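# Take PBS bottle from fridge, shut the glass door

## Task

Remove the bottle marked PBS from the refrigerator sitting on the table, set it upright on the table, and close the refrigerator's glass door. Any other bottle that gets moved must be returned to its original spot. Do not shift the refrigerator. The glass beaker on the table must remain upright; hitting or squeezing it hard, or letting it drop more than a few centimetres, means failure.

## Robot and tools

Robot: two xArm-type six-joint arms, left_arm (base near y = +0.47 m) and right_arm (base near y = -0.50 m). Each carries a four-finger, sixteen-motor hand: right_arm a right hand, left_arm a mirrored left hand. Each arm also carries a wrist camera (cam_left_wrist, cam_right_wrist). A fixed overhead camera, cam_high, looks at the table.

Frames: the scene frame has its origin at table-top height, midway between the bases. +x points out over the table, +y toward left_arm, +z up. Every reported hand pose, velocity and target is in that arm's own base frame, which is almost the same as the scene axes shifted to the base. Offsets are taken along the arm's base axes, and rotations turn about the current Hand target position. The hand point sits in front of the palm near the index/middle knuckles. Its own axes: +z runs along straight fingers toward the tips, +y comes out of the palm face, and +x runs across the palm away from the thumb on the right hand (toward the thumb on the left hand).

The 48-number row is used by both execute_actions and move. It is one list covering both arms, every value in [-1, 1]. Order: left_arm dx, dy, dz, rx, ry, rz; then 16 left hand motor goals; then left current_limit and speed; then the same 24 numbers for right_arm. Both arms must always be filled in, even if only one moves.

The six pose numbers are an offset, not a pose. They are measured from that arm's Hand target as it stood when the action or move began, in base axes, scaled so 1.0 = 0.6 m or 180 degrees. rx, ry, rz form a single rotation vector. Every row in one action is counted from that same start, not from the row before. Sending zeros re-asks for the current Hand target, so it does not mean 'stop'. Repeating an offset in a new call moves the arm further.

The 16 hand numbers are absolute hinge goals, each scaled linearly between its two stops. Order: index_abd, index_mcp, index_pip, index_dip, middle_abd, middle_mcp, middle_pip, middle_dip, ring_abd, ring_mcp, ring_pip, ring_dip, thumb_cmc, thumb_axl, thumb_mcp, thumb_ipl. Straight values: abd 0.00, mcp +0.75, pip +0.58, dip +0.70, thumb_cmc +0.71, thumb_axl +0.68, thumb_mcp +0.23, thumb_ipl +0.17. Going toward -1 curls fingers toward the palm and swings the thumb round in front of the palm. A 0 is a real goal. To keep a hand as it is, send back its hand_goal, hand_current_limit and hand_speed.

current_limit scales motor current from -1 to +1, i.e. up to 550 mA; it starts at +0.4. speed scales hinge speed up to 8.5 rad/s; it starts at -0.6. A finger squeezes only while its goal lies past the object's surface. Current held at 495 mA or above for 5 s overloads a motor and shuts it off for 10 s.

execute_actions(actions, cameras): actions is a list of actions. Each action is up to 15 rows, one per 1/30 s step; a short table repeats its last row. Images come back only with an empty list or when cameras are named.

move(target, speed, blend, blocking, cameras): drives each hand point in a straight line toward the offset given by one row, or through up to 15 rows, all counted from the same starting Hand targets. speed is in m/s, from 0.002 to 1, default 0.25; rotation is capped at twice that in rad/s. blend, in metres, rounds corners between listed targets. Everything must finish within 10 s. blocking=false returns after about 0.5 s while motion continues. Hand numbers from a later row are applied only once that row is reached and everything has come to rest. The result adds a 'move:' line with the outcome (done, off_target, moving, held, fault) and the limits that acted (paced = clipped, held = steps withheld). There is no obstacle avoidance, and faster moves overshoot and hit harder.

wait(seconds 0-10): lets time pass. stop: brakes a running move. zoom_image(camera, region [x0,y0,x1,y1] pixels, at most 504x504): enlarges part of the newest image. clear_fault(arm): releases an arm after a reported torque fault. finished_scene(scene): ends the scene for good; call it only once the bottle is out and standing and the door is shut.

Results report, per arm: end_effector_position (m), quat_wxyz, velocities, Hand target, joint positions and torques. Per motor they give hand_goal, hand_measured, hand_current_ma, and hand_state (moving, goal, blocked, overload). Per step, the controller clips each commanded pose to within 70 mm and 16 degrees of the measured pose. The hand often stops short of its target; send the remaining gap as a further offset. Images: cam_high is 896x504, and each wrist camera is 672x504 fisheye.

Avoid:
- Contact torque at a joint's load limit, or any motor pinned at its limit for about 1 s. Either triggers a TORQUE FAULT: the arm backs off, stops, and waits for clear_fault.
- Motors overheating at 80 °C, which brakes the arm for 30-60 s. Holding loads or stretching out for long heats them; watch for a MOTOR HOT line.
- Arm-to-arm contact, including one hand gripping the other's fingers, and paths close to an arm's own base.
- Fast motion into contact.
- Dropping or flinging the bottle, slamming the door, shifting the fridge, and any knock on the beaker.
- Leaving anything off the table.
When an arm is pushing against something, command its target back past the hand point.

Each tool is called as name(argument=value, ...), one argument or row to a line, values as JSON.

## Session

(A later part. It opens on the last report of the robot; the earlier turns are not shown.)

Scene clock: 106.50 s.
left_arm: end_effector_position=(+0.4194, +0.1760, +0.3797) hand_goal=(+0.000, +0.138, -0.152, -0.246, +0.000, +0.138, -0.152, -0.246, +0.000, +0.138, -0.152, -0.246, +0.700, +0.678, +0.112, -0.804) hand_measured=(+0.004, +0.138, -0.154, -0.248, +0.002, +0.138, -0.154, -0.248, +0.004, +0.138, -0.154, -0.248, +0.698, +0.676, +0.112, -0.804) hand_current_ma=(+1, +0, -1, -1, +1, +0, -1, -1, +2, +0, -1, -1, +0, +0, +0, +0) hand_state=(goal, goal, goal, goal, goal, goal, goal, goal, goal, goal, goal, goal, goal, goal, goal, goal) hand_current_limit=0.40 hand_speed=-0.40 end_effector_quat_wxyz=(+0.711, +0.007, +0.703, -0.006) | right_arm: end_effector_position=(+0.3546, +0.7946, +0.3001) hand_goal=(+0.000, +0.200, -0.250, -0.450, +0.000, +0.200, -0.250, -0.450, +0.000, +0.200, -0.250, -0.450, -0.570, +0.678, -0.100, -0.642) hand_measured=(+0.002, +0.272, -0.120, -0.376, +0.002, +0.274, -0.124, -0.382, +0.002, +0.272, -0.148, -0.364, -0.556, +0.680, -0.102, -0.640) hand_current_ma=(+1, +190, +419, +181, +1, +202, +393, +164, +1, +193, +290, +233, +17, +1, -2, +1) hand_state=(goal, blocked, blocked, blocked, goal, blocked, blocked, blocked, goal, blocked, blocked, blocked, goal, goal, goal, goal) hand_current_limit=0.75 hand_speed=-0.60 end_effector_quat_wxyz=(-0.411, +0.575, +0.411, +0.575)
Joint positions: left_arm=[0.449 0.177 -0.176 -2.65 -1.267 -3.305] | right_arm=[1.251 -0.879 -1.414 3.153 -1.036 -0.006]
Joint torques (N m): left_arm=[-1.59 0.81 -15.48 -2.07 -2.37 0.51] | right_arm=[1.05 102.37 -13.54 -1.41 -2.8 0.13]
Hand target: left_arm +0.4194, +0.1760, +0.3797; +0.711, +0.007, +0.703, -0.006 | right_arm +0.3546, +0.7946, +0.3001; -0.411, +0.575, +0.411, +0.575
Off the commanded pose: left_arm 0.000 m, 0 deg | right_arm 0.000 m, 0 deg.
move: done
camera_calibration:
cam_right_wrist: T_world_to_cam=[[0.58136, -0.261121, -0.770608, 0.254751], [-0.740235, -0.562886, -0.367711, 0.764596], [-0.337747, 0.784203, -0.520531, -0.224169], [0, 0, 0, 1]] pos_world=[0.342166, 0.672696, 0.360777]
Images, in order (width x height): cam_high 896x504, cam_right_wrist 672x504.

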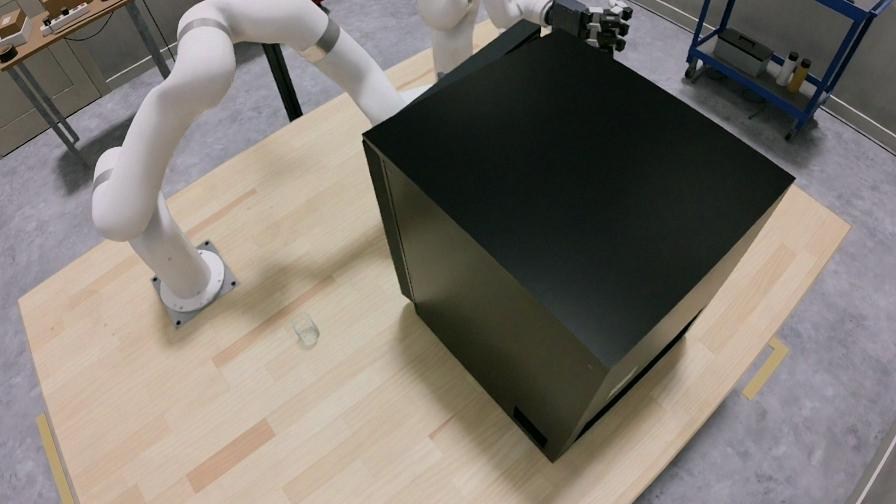

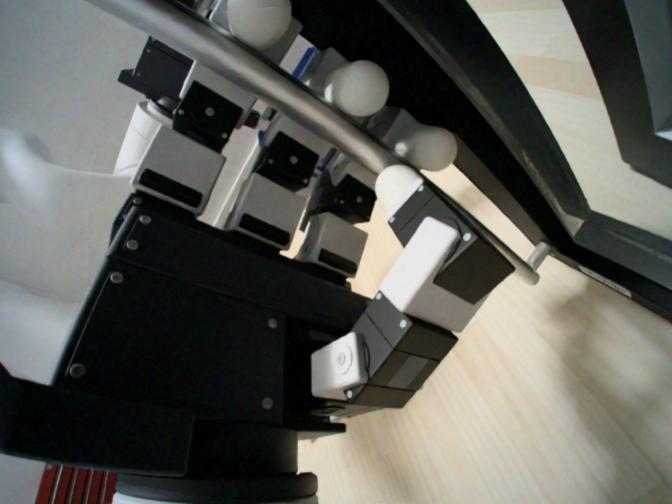

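move(
  target=[
    [0,0,0,0,0,0,0,0.137,-0.153,-0.246,0,0.137,-0.153,-0.246,0,0.137,-0.153,-0.246,0.7,0.678,0.112,-0.805,0.4,-0.4,-0.1083,-0.0412,0,0,0,0.0556,0,0.2,-0.25,-0.45,0,0.2,-0.25,-0.45,0,0.2,-0.25,-0.45,-0.571,0.678,-0.1,-0.643,0.75,-0.6],
    [0,0,0,0,0,0,0,0.137,-0.153,-0.246,0,0.137,-0.153,-0.246,0,0.137,-0.153,-0.246,0.7,0.678,0.112,-0.805,0.4,-0.4,-0.208,-0.1002,0,0,0,0.1111,0,0.2,-0.25,-0.45,0,0.2,-0.25,-0.45,0,0.2,-0.25,-0.45,-0.571,0.678,-0.1,-0.643,0.75,-0.6],
    [0,0,0,0,0,0,0,0.137,-0.153,-0.246,0,0.137,-0.153,-0.246,0,0.137,-0.153,-0.246,0.7,0.678,0.112,-0.805,0.4,-0.4,-0.296,-0.1757,0,0,0,0.1667,0,0.2,-0.25,-0.45,0,0.2,-0.25,-0.45,0,0.2,-0.25,-0.45,-0.571,0.678,-0.1,-0.643,0.75,-0.6],
    [0,0,0,0,0,0,0,0.137,-0.153,-0.246,0,0.137,-0.153,-0.246,0,0.137,-0.153,-0.246,0.7,0.678,0.112,-0.805,0.4,-0.4,-0.3695,-0.2655,0,0,0,0.2222,0,0.2,-0.25,-0.45,0,0.2,-0.25,-0.45,0,0.2,-0.25,-0.45,-0.571,0.678,-0.1,-0.643,0.75,-0.6],
  ],
  speed=0.12,
  blend=0.01,
  cameras=["cam_right_wrist", "cam_high"],
)

Scene clock: 110.43 s.
left_arm: end_effector_position=(+0.4194, +0.1760, +0.3797) hand_goal=(+0.000, +0.138, -0.152, -0.246, +0.000, +0.138, -0.152, -0.246, +0.000, +0.138, -0.152, -0.246, +0.700, +0.678, +0.112, -0.804) hand_measured=(+0.004, +0.138, -0.154, -0.248, +0.002, +0.138, -0.154, -0.248, +0.004, +0.138, -0.154, -0.248, +0.698, +0.676, +0.112, -0.804) hand_current_ma=(+1, +0, -1, -1, +1, +0, -1, -1, +2, +0, -1, -1, +0, +0, +0, +0) hand_state=(goal, goal, goal, goal, goal, goal, goal, goal, goal, goal, goal, goal, goal, goal, goal, goal) hand_current_limit=0.40 hand_speed=-0.40 end_effector_quat_wxyz=(+0.711, +0.007, +0.703, -0.006) | right_arm: end_effector_position=(+0.1329, +0.6353, +0.3001) hand_goal=(+0.000, +0.200, -0.250, -0.450, +0.000, +0.200, -0.250, -0.450, +0.000, +0.200, -0.250, -0.450, -0.570, +0.678, -0.100, -0.642) hand_measured=(+0.016, +0.274, -0.120, -0.380, +0.018, +0.292, -0.130, -0.398, +0.036, +0.310, -0.174, -0.376, -0.556, +0.680, -0.102, -0.640) hand_current_ma=(+15, +202, +419, +173, +19, +272, +372, +113, +54, +353, +192, +183, +17, +1, -2, +1) hand_state=(goal, blocked, blocked, blocked, goal, blocked, blocked, blocked, blocked, blocked, blocked, blocked, goal, goal, goal, goal) hand_current_limit=0.75 hand_speed=-0.60 end_effector_quat_wxyz=(+0.583, -0.400, -0.583, -0.400)
Joint positions: left_arm=[0.449 0.177 -0.176 -2.65 -1.267 -3.305] | right_arm=[1.25 -0.493 -0.705 2.441 -1.407 0.137]
Joint torques (N m): left_arm=[-0.69 0.64 -15.12 -1.63 -2.38 0.53] | right_arm=[-7.26 84.45 -13.26 0.51 -4.68 -1.67]
Hand target: left_arm +0.4194, +0.1760, +0.3797; +0.711, +0.007, +0.703, -0.006 | right_arm +0.1329, +0.6353, +0.3001; +0.583, -0.400, -0.583, -0.400
Off the commanded pose: left_arm 0.000 m, 0 deg | right_arm 0.000 m, 0 deg.
move: done
camera_calibration:
cam_right_wrist: T_world_to_cam=[[0.613168, 0.173624, -0.770636, 0.0616386], [-0.20531, -0.906996, -0.367704, 0.658372], [-0.762806, 0.383684, -0.520493, 0.136774], [0, 0, 0, 1]] pos_world=[0.201707, 0.533961, 0.360777]
Images, in order (width x height): cam_high 896x504, cam_right_wrist 672x504.

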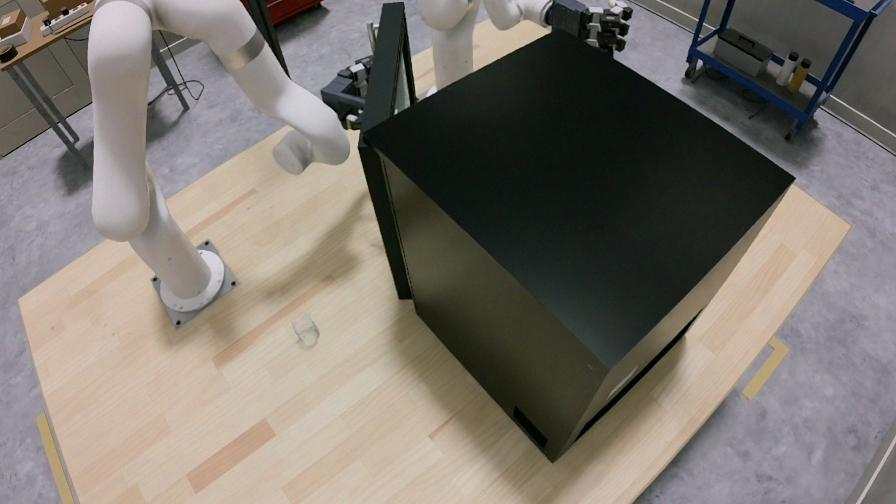

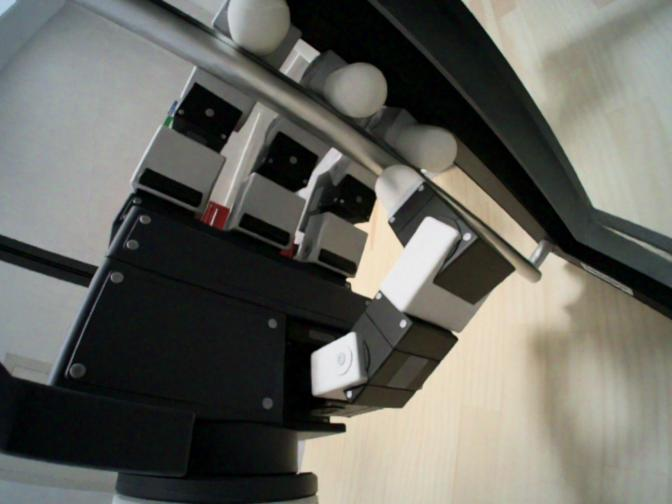

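move(
  target=[
    [0,0,0,0,0,0,0,0.137,-0.153,-0.246,0,0.137,-0.153,-0.246,0,0.137,-0.153,-0.246,0.7,0.678,0.112,-0.805,0.4,-0.4,-0.057,-0.101,0,0,0,0.0556,0,0.2,-0.25,-0.45,0,0.2,-0.25,-0.45,0,0.2,-0.25,-0.45,-0.571,0.678,-0.1,-0.643,0.75,-0.6],
    [0,0,0,0,0,0,0,0.137,-0.153,-0.246,0,0.137,-0.153,-0.246,0,0.137,-0.153,-0.246,0.7,0.678,0.112,-0.805,0.4,-0.4,-0.0955,-0.2103,0,0,0,0.1111,0,0.2,-0.25,-0.45,0,0.2,-0.25,-0.45,0,0.2,-0.25,-0.45,-0.571,0.678,-0.1,-0.643,0.75,-0.6],
    [0,0,0,0,0,0,0,0.137,-0.153,-0.246,0,0.137,-0.153,-0.246,0,0.137,-0.153,-0.246,0.7,0.678,0.112,-0.805,0.4,-0.4,-0.1142,-0.3247,0,0,0,0.1667,0,0.2,-0.25,-0.45,0,0.2,-0.25,-0.45,0,0.2,-0.25,-0.45,-0.571,0.678,-0.1,-0.643,0.75,-0.6],
  ],
  speed=0.12,
  blend=0.01,
  cameras=["cam_right_wrist", "cam_high"],
)

Scene clock: 113.53 s.
left_arm: end_effector_position=(+0.4194, +0.1760, +0.3797) hand_goal=(+0.000, +0.138, -0.152, -0.246, +0.000, +0.138, -0.152, -0.246, +0.000, +0.138, -0.152, -0.246, +0.700, +0.678, +0.112, -0.804) hand_measured=(+0.004, +0.138, -0.154, -0.248, +0.002, +0.138, -0.154, -0.248, +0.004, +0.138, -0.154, -0.248, +0.698, +0.676, +0.112, -0.804) hand_current_ma=(+1, +0, -1, -1, +1, +0, -1, -1, +2, +0, -1, -1, +0, +0, +0, +0) hand_state=(goal, goal, goal, goal, goal, goal, goal, goal, goal, goal, goal, goal, goal, goal, goal, goal) hand_current_limit=0.40 hand_speed=-0.40 end_effector_quat_wxyz=(+0.711, +0.007, +0.703, -0.006) | right_arm: end_effector_position=(+0.0643, +0.4405, +0.3001) hand_goal=(+0.000, +0.200, -0.250, -0.450, +0.000, +0.200, -0.250, -0.450, +0.000, +0.200, -0.250, -0.450, -0.570, +0.678, -0.100, -0.642) hand_measured=(+0.026, +0.298, -0.120, -0.388, +0.028, +0.318, -0.130, -0.410, +0.046, +0.340, -0.168, -0.402, -0.556, +0.680, -0.102, -0.640) hand_current_ma=(+32, +297, +419, +141, +36, +397, +372, +75, +74, +481, +213, +97, +17, +1, -2, +1) hand_state=(blocked, blocked, blocked, blocked, blocked, blocked, blocked, blocked, blocked, blocked, blocked, blocked, goal, goal, goal, goal) hand_current_limit=0.75 hand_speed=-0.60 end_effector_quat_wxyz=(+0.667, -0.235, -0.667, -0.235)
Joint positions: left_arm=[0.449 0.177 -0.176 -2.65 -1.267 -3.305] | right_arm=[0.914 -0.303 -0.379 1.592 -1.569 0.076]
Joint torques (N m): left_arm=[-0.38 1 -15.34 -1.75 -2.36 0.47] | right_arm=[-8.86 59.89 -10.73 2.83 -5.1 -2.21]
Hand target: left_arm +0.4194, +0.1760, +0.3797; +0.711, +0.007, +0.703, -0.006 | right_arm +0.0643, +0.4404, +0.3001; +0.667, -0.235, -0.667, -0.235
Off the commanded pose: left_arm 0.000 m, 0 deg | right_arm 0.000 m, 0 deg.
move: done
camera_calibration:
cam_right_wrist: T_world_to_cam=[[0.44417, 0.457008, -0.770621, 0.0235254], [0.275826, -0.888099, -0.367697, 0.428313], [-0.852428, -0.0492373, -0.520522, 0.355718], [0, 0, 0, 1]] pos_world=[0.174634, 0.387147, 0.360777]
Images, in order (width x height): cam_high 896x504, cam_right_wrist 672x504.

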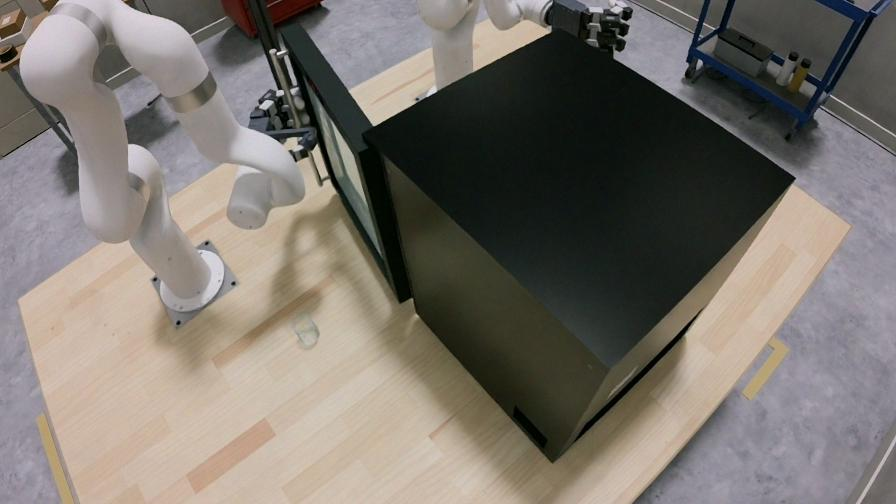

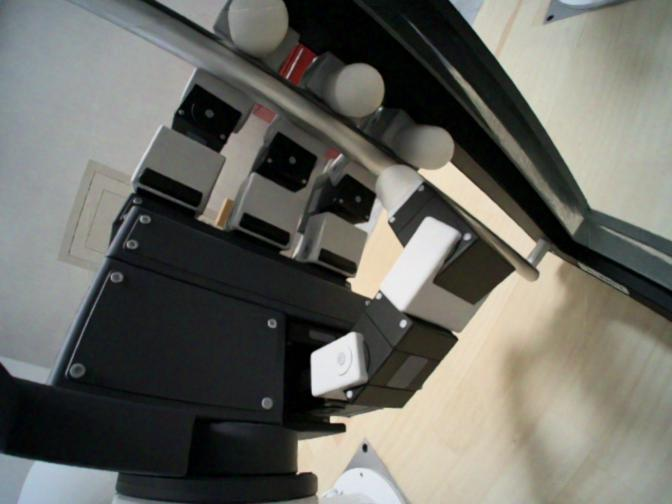

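move(
  target=[
    [-0.074,-0.26,-0.033,0,0,-0.4933,0,0.137,-0.153,-0.246,0,0.137,-0.153,-0.246,0,0.137,-0.153,-0.246,0.7,0.678,0.112,-0.805,0.4,-0.4,0,0,0,0,0,0,0,0.2,-0.25,-0.45,0,0.2,-0.25,-0.45,0,0.2,-0.25,-0.45,-0.571,0.678,-0.1,-0.643,0.72,-0.6],
    [-0.205,-0.761,-0.033,0.496,-0.51,-0.287,0,0.137,-0.153,-0.246,0,0.137,-0.153,-0.246,0,0.137,-0.153,-0.246,0.7,0.678,0.112,-0.805,0.4,-0.4,0,0,0,0,0,0,0,0.2,-0.25,-0.45,0,0.2,-0.25,-0.45,0,0.2,-0.25,-0.45,-0.571,0.678,-0.1,-0.643,0.72,-0.6],
  ],
  speed=0.3,
  blend=0.04,
  cameras=["all"],
)

Scene clock: 122.73 s.
left_arm: end_effector_position=(+0.2964, -0.2806, +0.3599) hand_goal=(+0.000, +0.138, -0.152, -0.246, +0.000, +0.138, -0.152, -0.246, +0.000, +0.138, -0.152, -0.246, +0.700, +0.678, +0.112, -0.804) hand_measured=(+0.002, +0.142, -0.154, -0.248, +0.002, +0.142, -0.154, -0.248, +0.002, +0.142, -0.154, -0.248, +0.706, +0.678, +0.112, -0.804) hand_current_ma=(+0, +1, +0, -1, +0, +2, -1, -1, +0, +2, -1, -1, +3, +0, +0, +0) hand_state=(goal, goal, goal, goal, goal, goal, goal, goal, goal, goal, goal, goal, goal, goal, goal, goal) hand_current_limit=0.40 hand_speed=-0.40 end_effector_quat_wxyz=(+0.684, +0.681, -0.188, +0.178) | right_arm: end_effector_position=(+0.0643, +0.4404, +0.3001) hand_goal=(+0.000, +0.200, -0.250, -0.450, +0.000, +0.200, -0.250, -0.450, +0.000, +0.200, -0.250, -0.450, -0.570, +0.678, -0.100, -0.642) hand_measured=(+0.026, +0.298, -0.120, -0.388, +0.028, +0.318, -0.130, -0.410, +0.046, +0.340, -0.168, -0.402, -0.556, +0.680, -0.102, -0.640) hand_current_ma=(+32, +297, +419, +141, +36, +397, +372, +75, +74, +473, +213, +97, +17, +1, -2, +1) hand_state=(blocked, blocked, blocked, blocked, blocked, blocked, blocked, blocked, blocked, blocked, blocked, blocked, goal, goal, goal, goal) hand_current_limit=0.72 hand_speed=-0.60 end_effector_quat_wxyz=(+0.667, -0.235, -0.667, -0.235)
Joint positions: left_arm=[-0.187 -0.508 -0.481 -1.743 -1.576 -1.02] | right_arm=[0.914 -0.303 -0.379 1.592 -1.569 0.076]
Joint torques (N m): left_arm=[-1.03 8.65 -8.26 -0.86 -3.3 0.23] | right_arm=[-7.79 58.34 -12.95 2.87 -5.19 -2.11]
Hand target: left_arm +0.2964, -0.2806, +0.3599; +0.685, +0.681, -0.188, +0.178 | right_arm +0.0643, +0.4404, +0.3001; +0.667, -0.235, -0.667, -0.235
Off the commanded pose: left_arm 0.000 m, 0 deg | right_arm 0.000 m, 0 deg.
move: done; blend cut to 0 m at target 1
camera_calibration:
cam_left_wrist: T_world_to_cam=[[-0.314696, 0.0182331, -0.949017, 0.406792], [0.571161, 0.802187, -0.173986, 0.0492593], [0.758117, -0.596794, -0.262859, -0.18025], [0, 0, 0, 1]] pos_world=[0.236531, -0.154504, 0.347242]
cam_right_wrist: T_world_to_cam=[[0.444149, 0.457077, -0.770592, 0.0234923], [0.27586, -0.888063, -0.367757, 0.428315], [-0.852428, -0.0492367, -0.520521, 0.355717], [0, 0, 0, 1]] pos_world=[0.174634, 0.387147, 0.360777]

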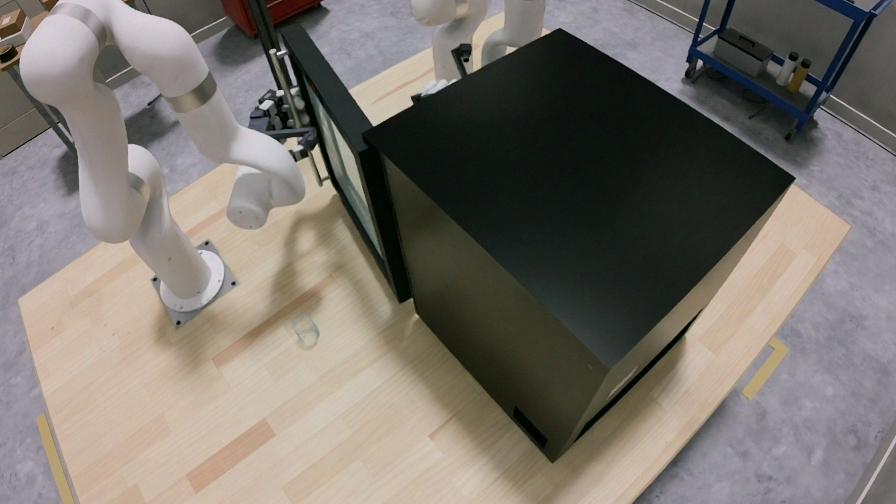

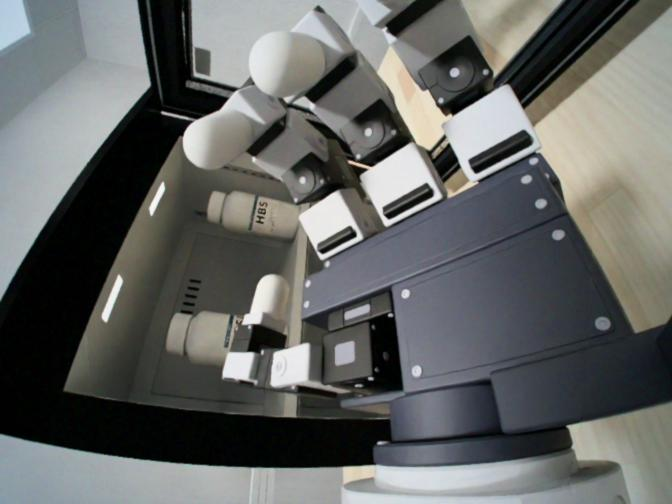

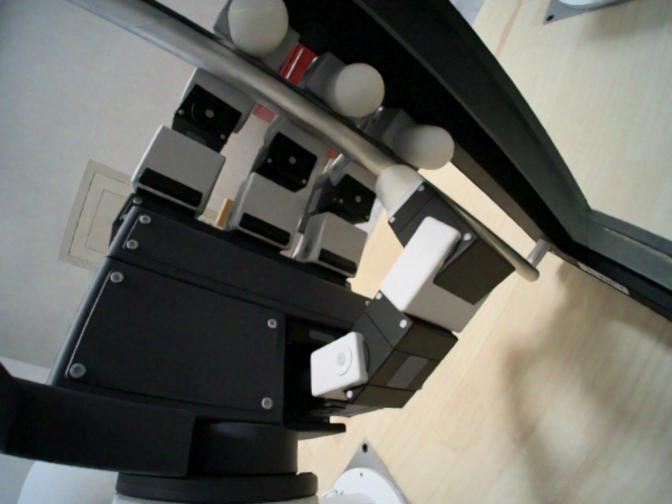

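move(
  target=[-0.03,0.05,-0.267,0,-0.04,0,0,0.137,-0.153,-0.246,0,0.137,-0.153,-0.246,0,0.137,-0.153,-0.246,0.7,0.678,0.112,-0.805,0.4,-0.4,0,0,0,0,0,0,0,0.2,-0.25,-0.45,0,0.2,-0.25,-0.45,0,0.2,-0.25,-0.45,-0.571,0.678,-0.1,-0.643,0.72,-0.6],
  speed=0.25,
  cameras=["cam_left_wrist"],
)

zoom_image(
  camera="cam_left_wrist",
  region=[0, 100, 340, 440],
)

Scene clock: 124.27 s.
left_arm: end_effector_position=(+0.2784, -0.2506, +0.1997) hand_goal=(+0.000, +0.138, -0.152, -0.246, +0.000, +0.138, -0.152, -0.246, +0.000, +0.138, -0.152, -0.246, +0.700, +0.678, +0.112, -0.804) hand_measured=(+0.000, +0.142, -0.154, -0.248, +0.000, +0.142, -0.154, -0.248, +0.000, +0.142, -0.154, -0.248, +0.706, +0.678, +0.112, -0.804) hand_current_ma=(+0, +2, +0, -1, +0, +2, -1, -1, +0, +2, -1, -1, +3, +0, +0, +0) hand_state=(goal, goal, goal, goal, goal, goal, goal, goal, goal, goal, goal, goal, goal, goal, goal, goal) hand_current_limit=0.40 hand_speed=-0.40 end_effector_quat_wxyz=(+0.671, +0.669, -0.231, +0.221) | right_arm: end_effector_position=(+0.0643, +0.4404, +0.3001) hand_goal=(+0.000, +0.200, -0.250, -0.450, +0.000, +0.200, -0.250, -0.450, +0.000, +0.200, -0.250, -0.450, -0.570, +0.678, -0.100, -0.642) hand_measured=(+0.026, +0.298, -0.120, -0.388, +0.028, +0.318, -0.130, -0.410, +0.046, +0.340, -0.168, -0.402, -0.556, +0.680, -0.102, -0.640) hand_current_ma=(+32, +297, +419, +141, +36, +397, +372, +75, +74, +473, +213, +97, +17, +1, -2, +1) hand_state=(blocked, blocked, blocked, blocked, blocked, blocked, blocked, blocked, blocked, blocked, blocked, blocked, goal, goal, goal, goal) hand_current_limit=0.72 hand_speed=-0.60 end_effector_quat_wxyz=(+0.667, -0.235, -0.667, -0.235)
Joint positions: left_arm=[-0.098 -1.014 -0.643 -1.649 -1.6 -0.551] | right_arm=[0.914 -0.303 -0.379 1.592 -1.569 0.076]
Joint torques (N m): left_arm=[1.89 12.95 -2.02 1.75 -3.09 0.33] | right_arm=[-8.79 57.86 -13.1 2.36 -5.12 -2.3]
Hand target: left_arm +0.2784, -0.2506, +0.1997; +0.671, +0.669, -0.231, +0.221 | right_arm +0.0643, +0.4404, +0.3001; +0.667, -0.235, -0.667, -0.235
Off the commanded pose: left_arm 0.000 m, 0 deg | right_arm 0.000 m, 0 deg.
move: done
camera_calibration:
cam_left_wrist: T_world_to_cam=[[-0.193199, 0.0180429, -0.980994, 0.221142], [0.588515, 0.802134, -0.10115, -0.0117235], [0.785063, -0.596872, -0.16559, -0.217666], [0, 0, 0, 1]] pos_world=[0.220505, -0.124505, 0.17971]
Images, in order (width x height): cam_left_wrist 672x504.

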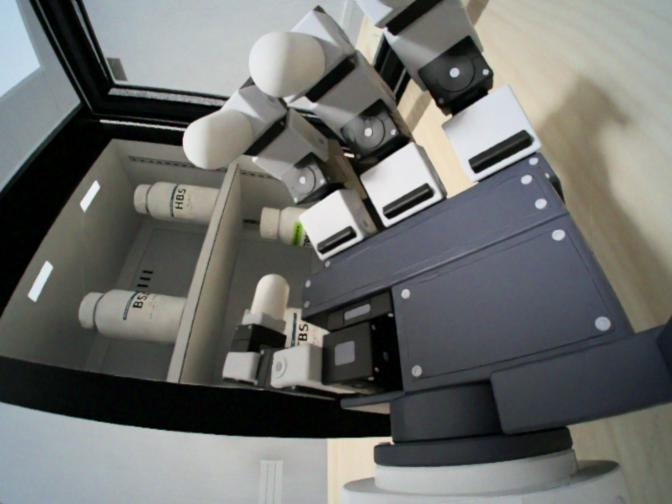

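Scaled by 1.482 from the camera's 672x504 image, which has a finer 960x720 frame.

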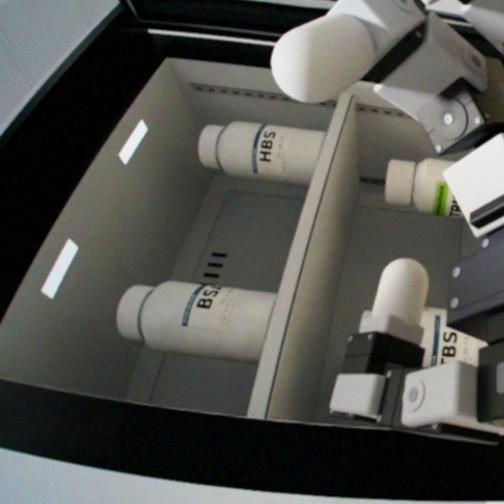

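zoom_image(
  camera="cam_left_wrist",
  region=[230, 190, 350, 360],
)

Scaled by 2.965 from the camera's 672x504 image, which has a finer 960x720 frame.

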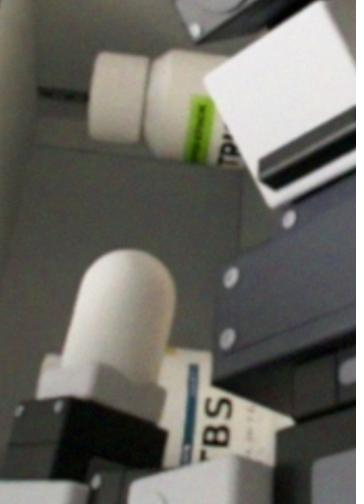

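move(
  target=[0.031,-0.017,0.117,0,0.15,0,0,0.137,-0.153,-0.246,0,0.137,-0.153,-0.246,0,0.137,-0.153,-0.246,0.7,0.678,0.112,-0.805,0.4,-0.4,0,0,0,0,0,0,0,0.2,-0.25,-0.45,0,0.2,-0.25,-0.45,0,0.2,-0.25,-0.45,-0.571,0.678,-0.1,-0.643,0.72,-0.6],
  speed=0.25,
  cameras=["cam_left_wrist"],
)

zoom_image(
  camera="cam_left_wrist",
  region=[0, 100, 340, 440],
)

Scene clock: 128.23 s.
left_arm: end_effector_position=(+0.2970, -0.2608, +0.2699) hand_goal=(+0.000, +0.138, -0.152, -0.246, +0.000, +0.138, -0.152, -0.246, +0.000, +0.138, -0.152, -0.246, +0.700, +0.678, +0.112, -0.804) hand_measured=(+0.000, +0.142, -0.154, -0.248, +0.000, +0.142, -0.154, -0.248, +0.000, +0.142, -0.154, -0.248, +0.706, +0.678, +0.112, -0.804) hand_current_ma=(+0, +2, +0, -1, +0, +2, -1, -1, +0, +2, -1, -1, +3, +0, +0, +0) hand_state=(goal, goal, goal, goal, goal, goal, goal, goal, goal, goal, goal, goal, goal, goal, goal, goal) hand_current_limit=0.40 hand_speed=-0.40 end_effector_quat_wxyz=(+0.707, +0.702, -0.068, +0.059) | right_arm: end_effector_position=(+0.0643, +0.4404, +0.3001) hand_goal=(+0.000, +0.200, -0.250, -0.450, +0.000, +0.200, -0.250, -0.450, +0.000, +0.200, -0.250, -0.450, -0.570, +0.678, -0.100, -0.642) hand_measured=(+0.026, +0.298, -0.120, -0.388, +0.028, +0.318, -0.130, -0.410, +0.046, +0.340, -0.168, -0.402, -0.556, +0.680, -0.102, -0.640) hand_current_ma=(+32, +297, +419, +141, +36, +397, +372, +75, +74, +473, +213, +97, +17, +1, -2, +1) hand_state=(blocked, blocked, blocked, blocked, blocked, blocked, blocked, blocked, blocked, blocked, blocked, blocked, goal, goal, goal, goal) hand_current_limit=0.72 hand_speed=-0.60 end_effector_quat_wxyz=(+0.667, -0.235, -0.667, -0.235)
Joint positions: left_arm=[-0.14 -0.812 -0.501 -1.69 -1.615 -1.084] | right_arm=[0.914 -0.303 -0.379 1.592 -1.569 0.076]
Joint torques (N m): left_arm=[-1.45 28.73 0.66 -0.66 -0.47 -0.13] | right_arm=[-9.02 55.52 -14.42 2.86 -5.11 -2.22]
Hand target: left_arm +0.2970, -0.2608, +0.2699; +0.707, +0.702, -0.068, +0.059 | right_arm +0.0643, +0.4404, +0.3001; +0.667, -0.235, -0.667, -0.235
Off the commanded pose: left_arm 0.000 m, 0 deg | right_arm 0.000 m, 0 deg.
move: done
camera_calibration:
cam_left_wrist: T_world_to_cam=[[-0.617494, 0.0179265, -0.786371, 0.367179], [0.478406, 0.802127, -0.35738, 0.0944635], [0.624363, -0.596885, -0.503884, -0.0877076], [0, 0, 0, 1]] pos_world=[0.2363, -0.134705, 0.278304]
Images, in order (width x height): cam_left_wrist 672x504.

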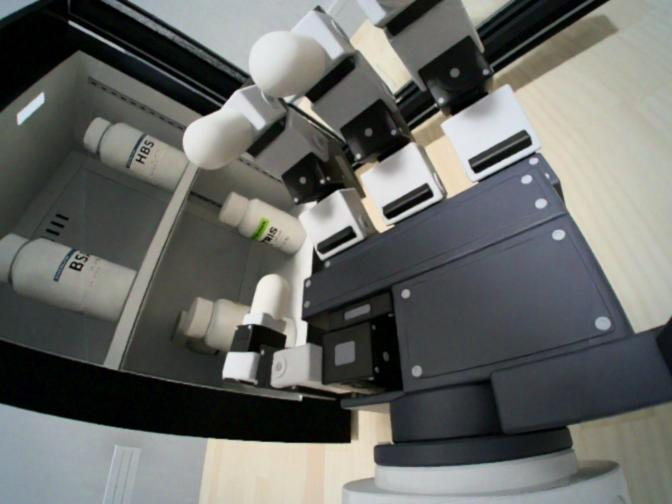

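Scaled by 1.482 from the camera's 672x504 image, which has a finer 960x720 frame.

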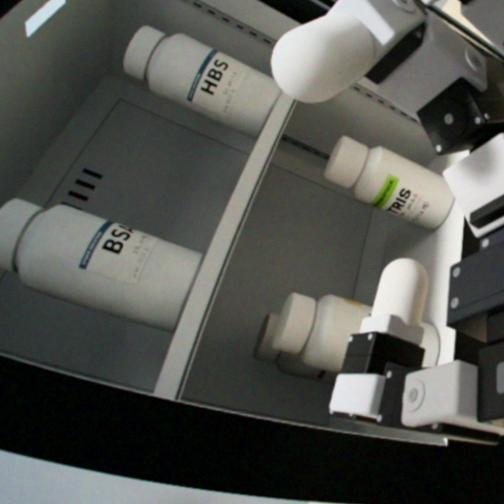

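move(
  target=[
    [0.049,-0.034,-0.033,-0.2292,0.5225,0.1967,0,0.274,0.2117,0.4058,0,0.274,0.2117,0.4058,0,0.274,0.2117,0.4058,-0.571,0.678,0.2247,-0.0486,0.4,-0.5,0,0,0,0,0,0,0,0.2,-0.25,-0.45,0,0.2,-0.25,-0.45,0,0.2,-0.25,-0.45,-0.571,0.678,-0.1,-0.643,0.72,-0.6],
    [0.2472,-0.1065,-0.183,-0.2292,0.5225,0.1967,0,0.274,0.2117,0.4058,0,0.274,0.2117,0.4058,0,0.274,0.2117,0.4058,-0.571,0.678,0.2247,-0.0486,0.4,-0.5,0,0,0,0,0,0,0,0.2,-0.25,-0.45,0,0.2,-0.25,-0.45,0,0.2,-0.25,-0.45,-0.571,0.678,-0.1,-0.643,0.72,-0.6],
  ],
  speed=0.25,
  blend=0.02,
  cameras=["cam_left_wrist","cam_right_wrist"],
)

Scene clock: 138.53 s.
left_arm: end_effector_position=(+0.3021, -0.2641, +0.2662) hand_goal=(+0.000, +0.274, +0.212, +0.406, +0.000, +0.274, +0.212, +0.406, +0.000, +0.274, +0.212, +0.406, -0.570, +0.678, +0.224, -0.048) hand_measured=(+0.000, +0.280, +0.212, +0.404, +0.000, +0.280, +0.212, +0.404, +0.000, +0.280, +0.210, +0.404, -0.566, +0.678, +0.222, -0.050) hand_current_ma=(+0, +4, +0, -1, +0, +5, +0, -1, +0, +5, +0, -1, +2, +0, -1, -1) hand_state=(goal, goal, goal, goal, goal, goal, goal, goal, goal, goal, goal, goal, goal, goal, goal, goal) hand_current_limit=0.40 hand_speed=-0.50 end_effector_quat_wxyz=(+0.747, +0.660, +0.076, -0.001) | right_arm: end_effector_position=(+0.0643, +0.4404, +0.3001) hand_goal=(+0.000, +0.200, -0.250, -0.450, +0.000, +0.200, -0.250, -0.450, +0.000, +0.200, -0.250, -0.450, -0.570, +0.678, -0.100, -0.642) hand_measured=(+0.026, +0.298, -0.120, -0.388, +0.028, +0.318, -0.130, -0.410, +0.046, +0.340, -0.168, -0.402, -0.556, +0.680, -0.102, -0.640) hand_current_ma=(+32, +297, +419, +141, +36, +397, +372, +75, +74, +473, +213, +97, +17, +1, -2, +1) hand_state=(blocked, blocked, blocked, blocked, blocked, blocked, blocked, blocked, blocked, blocked, blocked, blocked, goal, goal, goal, goal) hand_current_limit=0.72 hand_speed=-0.60 end_effector_quat_wxyz=(+0.667, -0.235, -0.667, -0.235)
Joint positions: left_arm=[-0.239 -0.895 -0.444 -1.84 -1.828 -1.25] | right_arm=[0.914 -0.303 -0.379 1.592 -1.569 0.076]
Joint torques (N m): left_arm=[1.57 28.81 -0.5 2.4 -0.57 0.42] | right_arm=[-8.93 54.89 -14.89 2.16 -5.16 -2.23]
Hand target: left_arm +0.3021, -0.2641, +0.2662; +0.747, +0.660, +0.076, -0.001 (not the last commanded pose) | right_arm +0.0643, +0.4404, +0.3001; +0.667, -0.235, -0.667, -0.235
Off the commanded pose: left_arm 0.188 m, 90 deg | right_arm 0.000 m, 0 deg.
move: held (left_arm; a check stopped the path); path passed 0 of 2 targets; limits=held
pose unreachable (left arm): on one or more control steps of this call, first in action 0 (counted from 0), this arm could not follow its commanded pose, so it was not sent that pose on those steps. It may still have moved: this result reports where it is.
cause: moving toward the commanded pose would bring two parts of the arm too close to each other (joints 5 (wrist pitch) and 6 (wrist roll) lie between them).
camera_calibration:
cam_left_wrist: T_world_to_cam=[[-0.808151, -0.144792, -0.5709, 0.324729], [0.258514, 0.783749, -0.56472, 0.210083], [0.529209, -0.603965, -0.595957, -0.0433598], [0, 0, 0, 1]] pos_world=[0.231067, -0.143822, 0.278185]
cam_right_wrist: T_world_to_cam=[[0.444149, 0.457077, -0.770592, 0.0234923], [0.27586, -0.888063, -0.367757, 0.428315], [-0.852428, -0.0492367, -0.520521, 0.355717], [0, 0, 0, 1]] pos_world=[0.174634, 0.387147, 0.360777]
Images, in order (width x height): cam_left_wrist 672x504, cam_right_wrist 672x504.

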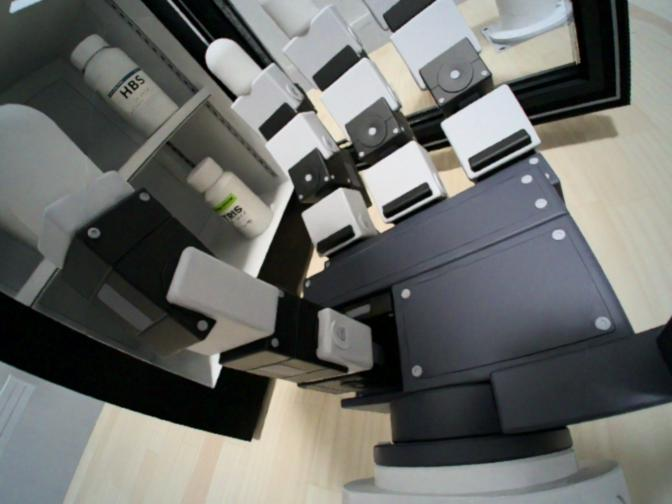

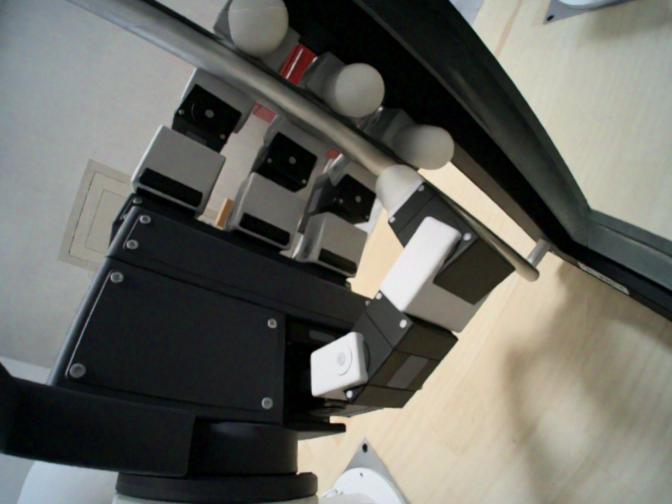

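move(
  target=[
    [0.0465,0.0735,-0.01,0.0076,0.4644,-0.0652,0,0.274,0.2117,0.4058,0,0.274,0.2117,0.4058,0,0.274,0.2117,0.4058,-0.571,0.678,0.2247,-0.0486,0.4,-0.5,0,0,0,0,0,0,0,0.2,-0.25,-0.45,0,0.2,-0.25,-0.45,0,0.2,-0.25,-0.45,-0.571,0.678,-0.1,-0.643,0.72,-0.6],
    [0.2387,-0.101,-0.177,-0.1886,0.4301,0.1627,0,0.274,0.2117,0.4058,0,0.274,0.2117,0.4058,0,0.274,0.2117,0.4058,-0.571,0.678,0.2247,-0.0486,0.4,-0.5,0,0,0,0,0,0,0,0.2,-0.25,-0.45,0,0.2,-0.25,-0.45,0,0.2,-0.25,-0.45,-0.571,0.678,-0.1,-0.643,0.72,-0.6],
  ],
  speed=0.25,
  blend=0.02,
  cameras=["cam_left_wrist"],
)

zoom_image(
  camera="cam_left_wrist",
  region=[0, 0, 340, 340],
)

Scene clock: 140.13 s.
left_arm: end_effector_position=(+0.3048, -0.2596, +0.2654) hand_goal=(+0.000, +0.274, +0.212, +0.406, +0.000, +0.274, +0.212, +0.406, +0.000, +0.274, +0.212, +0.406, -0.570, +0.678, +0.224, -0.048) hand_measured=(+0.000, +0.280, +0.212, +0.404, +0.000, +0.280, +0.212, +0.404, +0.000, +0.280, +0.210, +0.404, -0.566, +0.678, +0.222, -0.050) hand_current_ma=(+0, +4, +0, -1, +0, +5, +0, -1, +0, +5, +0, -1, +2, +0, -1, -1) hand_state=(goal, goal, goal, goal, goal, goal, goal, goal, goal, goal, goal, goal, goal, goal, goal, goal) hand_current_limit=0.40 hand_speed=-0.50 end_effector_quat_wxyz=(+0.739, +0.659, +0.124, -0.057) | right_arm: end_effector_position=(+0.0643, +0.4404, +0.3001) hand_goal=(+0.000, +0.200, -0.250, -0.450, +0.000, +0.200, -0.250, -0.450, +0.000, +0.200, -0.250, -0.450, -0.570, +0.678, -0.100, -0.642) hand_measured=(+0.026, +0.298, -0.120, -0.388, +0.028, +0.318, -0.130, -0.410, +0.046, +0.340, -0.168, -0.402, -0.556, +0.680, -0.102, -0.640) hand_current_ma=(+32, +297, +419, +141, +36, +397, +372, +75, +74, +473, +213, +97, +17, +1, -2, +1) hand_state=(blocked, blocked, blocked, blocked, blocked, blocked, blocked, blocked, blocked, blocked, blocked, blocked, goal, goal, goal, goal) hand_current_limit=0.72 hand_speed=-0.60 end_effector_quat_wxyz=(+0.667, -0.235, -0.667, -0.235)
Joint positions: left_arm=[-0.224 -0.867 -0.411 -1.829 -1.806 -1.392] | right_arm=[0.914 -0.303 -0.379 1.592 -1.569 0.076]
Joint torques (N m): left_arm=[-0.21 9 -0.26 -0.71 -3.15 0.38] | right_arm=[-8.91 54.94 -15.59 2.41 -5.18 -2.09]
Hand target: left_arm +0.3048, -0.2596, +0.2654; +0.739, +0.659, +0.124, -0.057 (not the last commanded pose) | right_arm +0.0643, +0.4404, +0.3001; +0.667, -0.235, -0.667, -0.235
Off the commanded pose: left_arm 0.187 m, 83 deg | right_arm 0.000 m, 0 deg.
move: held (left_arm; a check stopped the path); path passed 0 of 2 targets; limits=held
pose unreachable (left arm): on one or more control steps of this call, first in action 0 (counted from 0), this arm could not follow its commanded pose, so it was not sent that pose on those steps. It may still have moved: this result reports where it is.
cause: moving toward the commanded pose would bring two parts of the arm too close to each other (joints 5 (wrist pitch) and 6 (wrist roll) lie between them).
camera_calibration:
cam_left_wrist: T_world_to_cam=[[-0.886276, -0.127216, -0.445343, 0.32216], [0.188086, 0.779825, -0.597074, 0.234497], [0.423247, -0.612935, -0.667213, 0.00630709], [0, 0, 0, 1]] pos_world=[0.238748, -0.138017, 0.287692]
Images, in order (width x height): cam_left_wrist 672x504.

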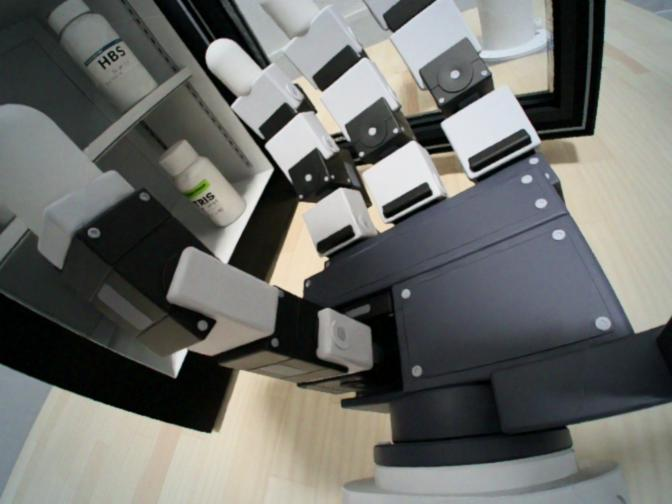

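Scaled by 1.482 from the camera's 672x504 image, which has a finer 960x720 frame.

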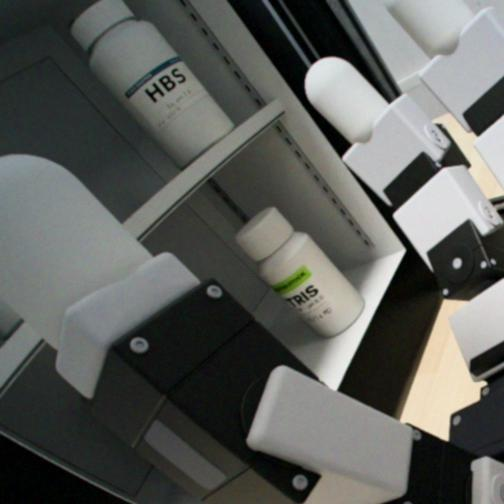

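move(
  target=[
    [0.04,0.0,0.01,0.0215,-0.12,-0.056,0,0.274,0.2117,0.4058,0,0.274,0.2117,0.4058,0,0.274,0.2117,0.4058,-0.571,0.678,0.2247,-0.0486,0.4,-0.5,0,0,0,0,0,0,0,0.2,-0.25,-0.45,0,0.2,-0.25,-0.45,0,0.2,-0.25,-0.45,-0.571,0.678,-0.1,-0.643,0.72,-0.6],
  ],
  speed=0.25,
  cameras=[],
)

Scene clock: 141.73 s.
left_arm: end_effector_position=(+0.3288, -0.2596, +0.2714) hand_goal=(+0.000, +0.274, +0.212, +0.406, +0.000, +0.274, +0.212, +0.406, +0.000, +0.274, +0.212, +0.406, -0.570, +0.678, +0.224, -0.048) hand_measured=(+0.000, +0.280, +0.212, +0.404, +0.000, +0.282, +0.212, +0.404, +0.000, +0.282, +0.210, +0.404, -0.568, +0.678, +0.222, -0.050) hand_current_ma=(+0, +4, +0, -1, +0, +5, +0, -1, +0, +5, +0, -1, +1, +0, -1, -1) hand_state=(goal, goal, goal, goal, goal, goal, goal, goal, goal, goal, goal, goal, goal, goal, goal, goal) hand_current_limit=0.40 hand_speed=-0.50 end_effector_quat_wxyz=(+0.719, +0.691, -0.072, +0.007) | right_arm: end_effector_position=(+0.0643, +0.4404, +0.3001) hand_goal=(+0.000, +0.200, -0.250, -0.450, +0.000, +0.200, -0.250, -0.450, +0.000, +0.200, -0.250, -0.450, -0.570, +0.678, -0.100, -0.642) hand_measured=(+0.026, +0.298, -0.120, -0.388, +0.028, +0.318, -0.130, -0.410, +0.046, +0.340, -0.168, -0.402, -0.556, +0.680, -0.102, -0.640) hand_current_ma=(+32, +297, +419, +141, +36, +397, +372, +75, +74, +473, +213, +97, +17, +1, -2, +1) hand_state=(blocked, blocked, blocked, blocked, blocked, blocked, blocked, blocked, blocked, blocked, blocked, blocked, goal, goal, goal, goal) hand_current_limit=0.72 hand_speed=-0.60 end_effector_quat_wxyz=(+0.667, -0.235, -0.667, -0.235)
Joint positions: left_arm=[-0.126 -0.835 -0.607 -1.593 -1.611 -1.229] | right_arm=[0.914 -0.303 -0.379 1.592 -1.569 0.076]
Joint torques (N m): left_arm=[3.6 30.17 -5.27 1.31 -0.61 0.32] | right_arm=[-7.86 55.48 -15.76 2.72 -5.21 -2.11]
Hand target: left_arm +0.3288, -0.2596, +0.2714; +0.719, +0.691, -0.072, +0.007 | right_arm +0.0643, +0.4404, +0.3001; +0.667, -0.235, -0.667, -0.235
Off the commanded pose: left_arm 0.000 m, 0 deg | right_arm 0.000 m, 0 deg.
move: done
No camera images: "cameras" was empty.

move(
  target=[
    [0.027,0.041,-0.019,0.038,0.5346,0.0049,0,0.274,0.2117,0.4058,0,0.274,0.2117,0.4058,0,0.274,0.2117,0.4058,-0.571,0.678,0.2247,-0.0486,0.4,-0.5,0,0,0,0,0,0,0,0.2,-0.25,-0.45,0,0.2,-0.25,-0.45,0,0.2,-0.25,-0.45,-0.571,0.678,-0.1,-0.643,0.72,-0.6],
    [0.1942,-0.1085,-0.1857,-0.194,0.5153,0.2139,0,0.274,0.2117,0.4058,0,0.274,0.2117,0.4058,0,0.274,0.2117,0.4058,-0.571,0.678,0.2247,-0.0486,0.4,-0.5,0,0,0,0,0,0,0,0.2,-0.25,-0.45,0,0.2,-0.25,-0.45,0,0.2,-0.25,-0.45,-0.571,0.678,-0.1,-0.643,0.72,-0.6],
  ],
  speed=0.25,
  blend=0.02,
  cameras=["cam_left_wrist"],
)

zoom_image(
  camera="cam_left_wrist",
  region=[0, 0, 340, 340],
)

Scene clock: 147.90 s.
left_arm: end_effector_position=(+0.4453, -0.3247, +0.1599) hand_goal=(+0.000, +0.274, +0.212, +0.406, +0.000, +0.274, +0.212, +0.406, +0.000, +0.274, +0.212, +0.406, -0.570, +0.678, +0.224, -0.048) hand_measured=(+0.002, +0.276, +0.212, +0.404, +0.002, +0.276, +0.212, +0.404, +0.002, +0.276, +0.210, +0.404, -0.562, +0.678, +0.224, -0.050) hand_current_ma=(+0, +0, +0, -1, +0, +0, +0, -1, +0, +0, +0, -1, +5, +0, +0, -1) hand_state=(goal, goal, goal, goal, goal, goal, goal, goal, goal, goal, goal, goal, goal, goal, goal, goal) hand_current_limit=0.40 hand_speed=-0.50 end_effector_quat_wxyz=(+0.661, +0.251, +0.661, -0.251) | right_arm: end_effector_position=(+0.0643, +0.4404, +0.3001) hand_goal=(+0.000, +0.200, -0.250, -0.450, +0.000, +0.200, -0.250, -0.450, +0.000, +0.200, -0.250, -0.450, -0.570, +0.678, -0.100, -0.642) hand_measured=(+0.026, +0.298, -0.120, -0.388, +0.028, +0.318, -0.130, -0.410, +0.046, +0.340, -0.168, -0.402, -0.556, +0.680, -0.102, -0.640) hand_current_ma=(+32, +297, +419, +141, +36, +397, +372, +75, +74, +473, +213, +97, +17, +1, -2, +1) hand_state=(blocked, blocked, blocked, blocked, blocked, blocked, blocked, blocked, blocked, blocked, blocked, blocked, goal, goal, goal, goal) hand_current_limit=0.72 hand_speed=-0.60 end_effector_quat_wxyz=(+0.667, -0.235, -0.667, -0.235)
Joint positions: left_arm=[-0.824 -0.814 -0.579 -3.242 -1.806 -3.164] | right_arm=[0.914 -0.303 -0.379 1.592 -1.569 0.076]
Joint torques (N m): left_arm=[-0.12 13.05 -6.76 -1.12 -0.67 0.01] | right_arm=[-8.72 52.66 -17.49 3.23 -5.13 -2.12]
Hand target: left_arm +0.4453, -0.3247, +0.1599; +0.661, +0.251, +0.661, -0.251 | right_arm +0.0643, +0.4404, +0.3001; +0.667, -0.235, -0.667, -0.235
Off the commanded pose: left_arm 0.000 m, 0 deg | right_arm 0.000 m, 0 deg.
move: done
camera_calibration:
cam_left_wrist: T_world_to_cam=[[-0.452316, -0.487008, 0.74715, -0.109369], [-0.891272, 0.216474, -0.398464, 0.461811], [0.032316, -0.846146, -0.531971, -0.0866741], [0, 0, 0, 1]] pos_world=[0.364931, -0.226572, 0.219621]
Images, in order (width x height): cam_left_wrist 672x504.

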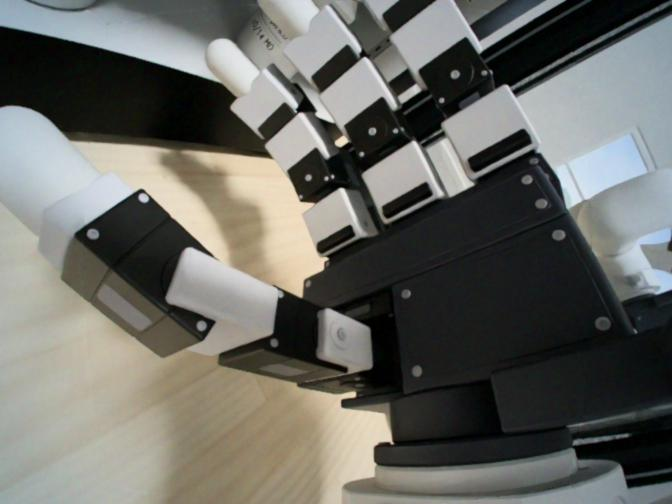

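Scaled by 1.482 from the camera's 672x504 image, which has a finer 960x720 frame.

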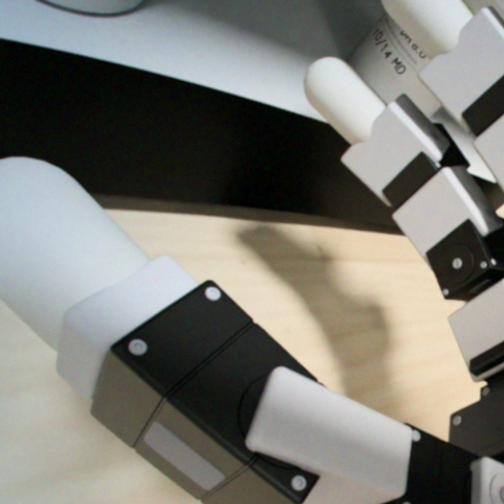

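move(
  target=[
    [0.1,-0.0061,0.0085,0,0,0,0,0.274,0.2117,0.4058,0,0.274,0.2117,0.4058,0,0.274,0.2117,0.4058,-0.571,0.678,0.2247,-0.0486,0.4,-0.5,0,0,0,0,0,0,0,0.2,-0.25,-0.45,0,0.2,-0.25,-0.45,0,0.2,-0.25,-0.45,-0.571,0.678,-0.1,-0.643,0.72,-0.6],
  ],
  speed=0.12,
  cameras=["cam_left_wrist"],
)

zoom_image(
  camera="cam_left_wrist",
  region=[0, 0, 340, 340],
)

Scene clock: 149.60 s.
left_arm: end_effector_position=(+0.5053, -0.3284, +0.1650) hand_goal=(+0.000, +0.274, +0.212, +0.406, +0.000, +0.274, +0.212, +0.406, +0.000, +0.274, +0.212, +0.406, -0.570, +0.678, +0.224, -0.048) hand_measured=(+0.002, +0.274, +0.212, +0.404, +0.002, +0.274, +0.212, +0.404, +0.002, +0.274, +0.210, +0.404, -0.562, +0.678, +0.224, -0.050) hand_current_ma=(+0, +0, +0, -1, +0, +0, +0, -1, +0, +0, +0, -1, +5, +0, +0, -1) hand_state=(goal, goal, goal, goal, goal, goal, goal, goal, goal, goal, goal, goal, goal, goal, goal, goal) hand_current_limit=0.40 hand_speed=-0.50 end_effector_quat_wxyz=(+0.661, +0.251, +0.661, -0.251) | right_arm: end_effector_position=(+0.0643, +0.4404, +0.3001) hand_goal=(+0.000, +0.200, -0.250, -0.450, +0.000, +0.200, -0.250, -0.450, +0.000, +0.200, -0.250, -0.450, -0.570, +0.678, -0.100, -0.642) hand_measured=(+0.026, +0.298, -0.120, -0.388, +0.028, +0.318, -0.130, -0.410, +0.046, +0.340, -0.168, -0.402, -0.556, +0.680, -0.102, -0.640) hand_current_ma=(+32, +297, +419, +141, +36, +397, +372, +75, +74, +473, +213, +97, +17, +1, -2, +1) hand_state=(blocked, blocked, blocked, blocked, blocked, blocked, blocked, blocked, blocked, blocked, blocked, blocked, goal, goal, goal, goal) hand_current_limit=0.72 hand_speed=-0.60 end_effector_quat_wxyz=(+0.667, -0.235, -0.667, -0.235)
Joint positions: left_arm=[-0.713 -0.82 -0.684 -3.128 -1.708 -3.139] | right_arm=[0.914 -0.303 -0.379 1.592 -1.569 0.076]
Joint torques (N m): left_arm=[1.98 13.09 -8.59 0.89 -0.88 0.66] | right_arm=[-8.02 51.21 -17.78 3.17 -5.08 -2.07]
Hand target: left_arm +0.5053, -0.3284, +0.1650; +0.661, +0.251, +0.661, -0.251 | right_arm +0.0643, +0.4404, +0.3001; +0.667, -0.235, -0.667, -0.235
Off the commanded pose: left_arm 0.000 m, 0 deg | right_arm 0.000 m, 0 deg.
move: done
camera_calibration:
cam_left_wrist: T_world_to_cam=[[-0.452273, -0.487018, 0.74717, -0.0878674], [-0.891294, 0.216451, -0.398427, 0.518116], [0.0323159, -0.846146, -0.531971, -0.0890306], [0, 0, 0, 1]] pos_world=[0.424931, -0.230272, 0.224722]
Images, in order (width x height): cam_left_wrist 672x504.

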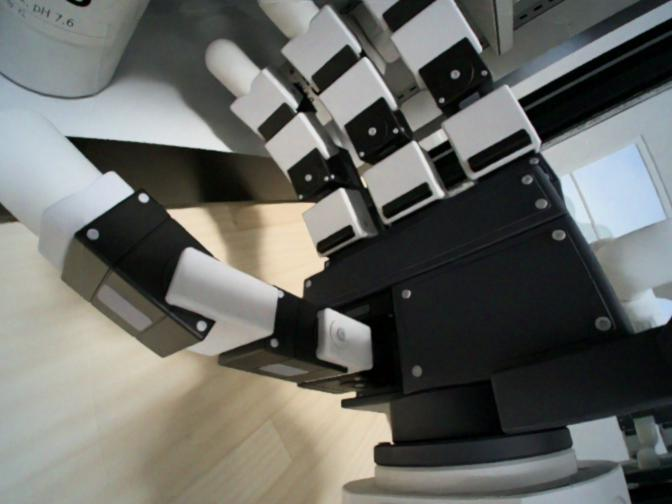

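Scaled by 1.482 from the camera's 672x504 image, which has a finer 960x720 frame.

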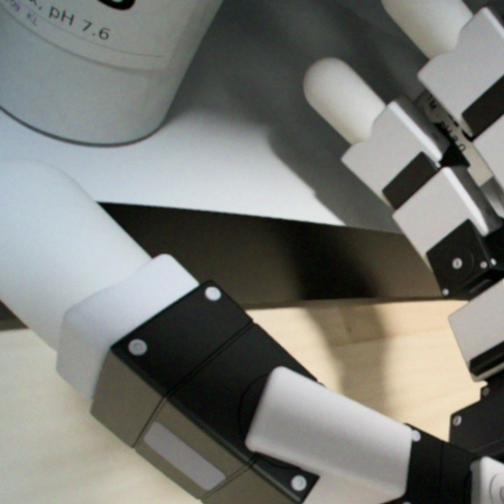

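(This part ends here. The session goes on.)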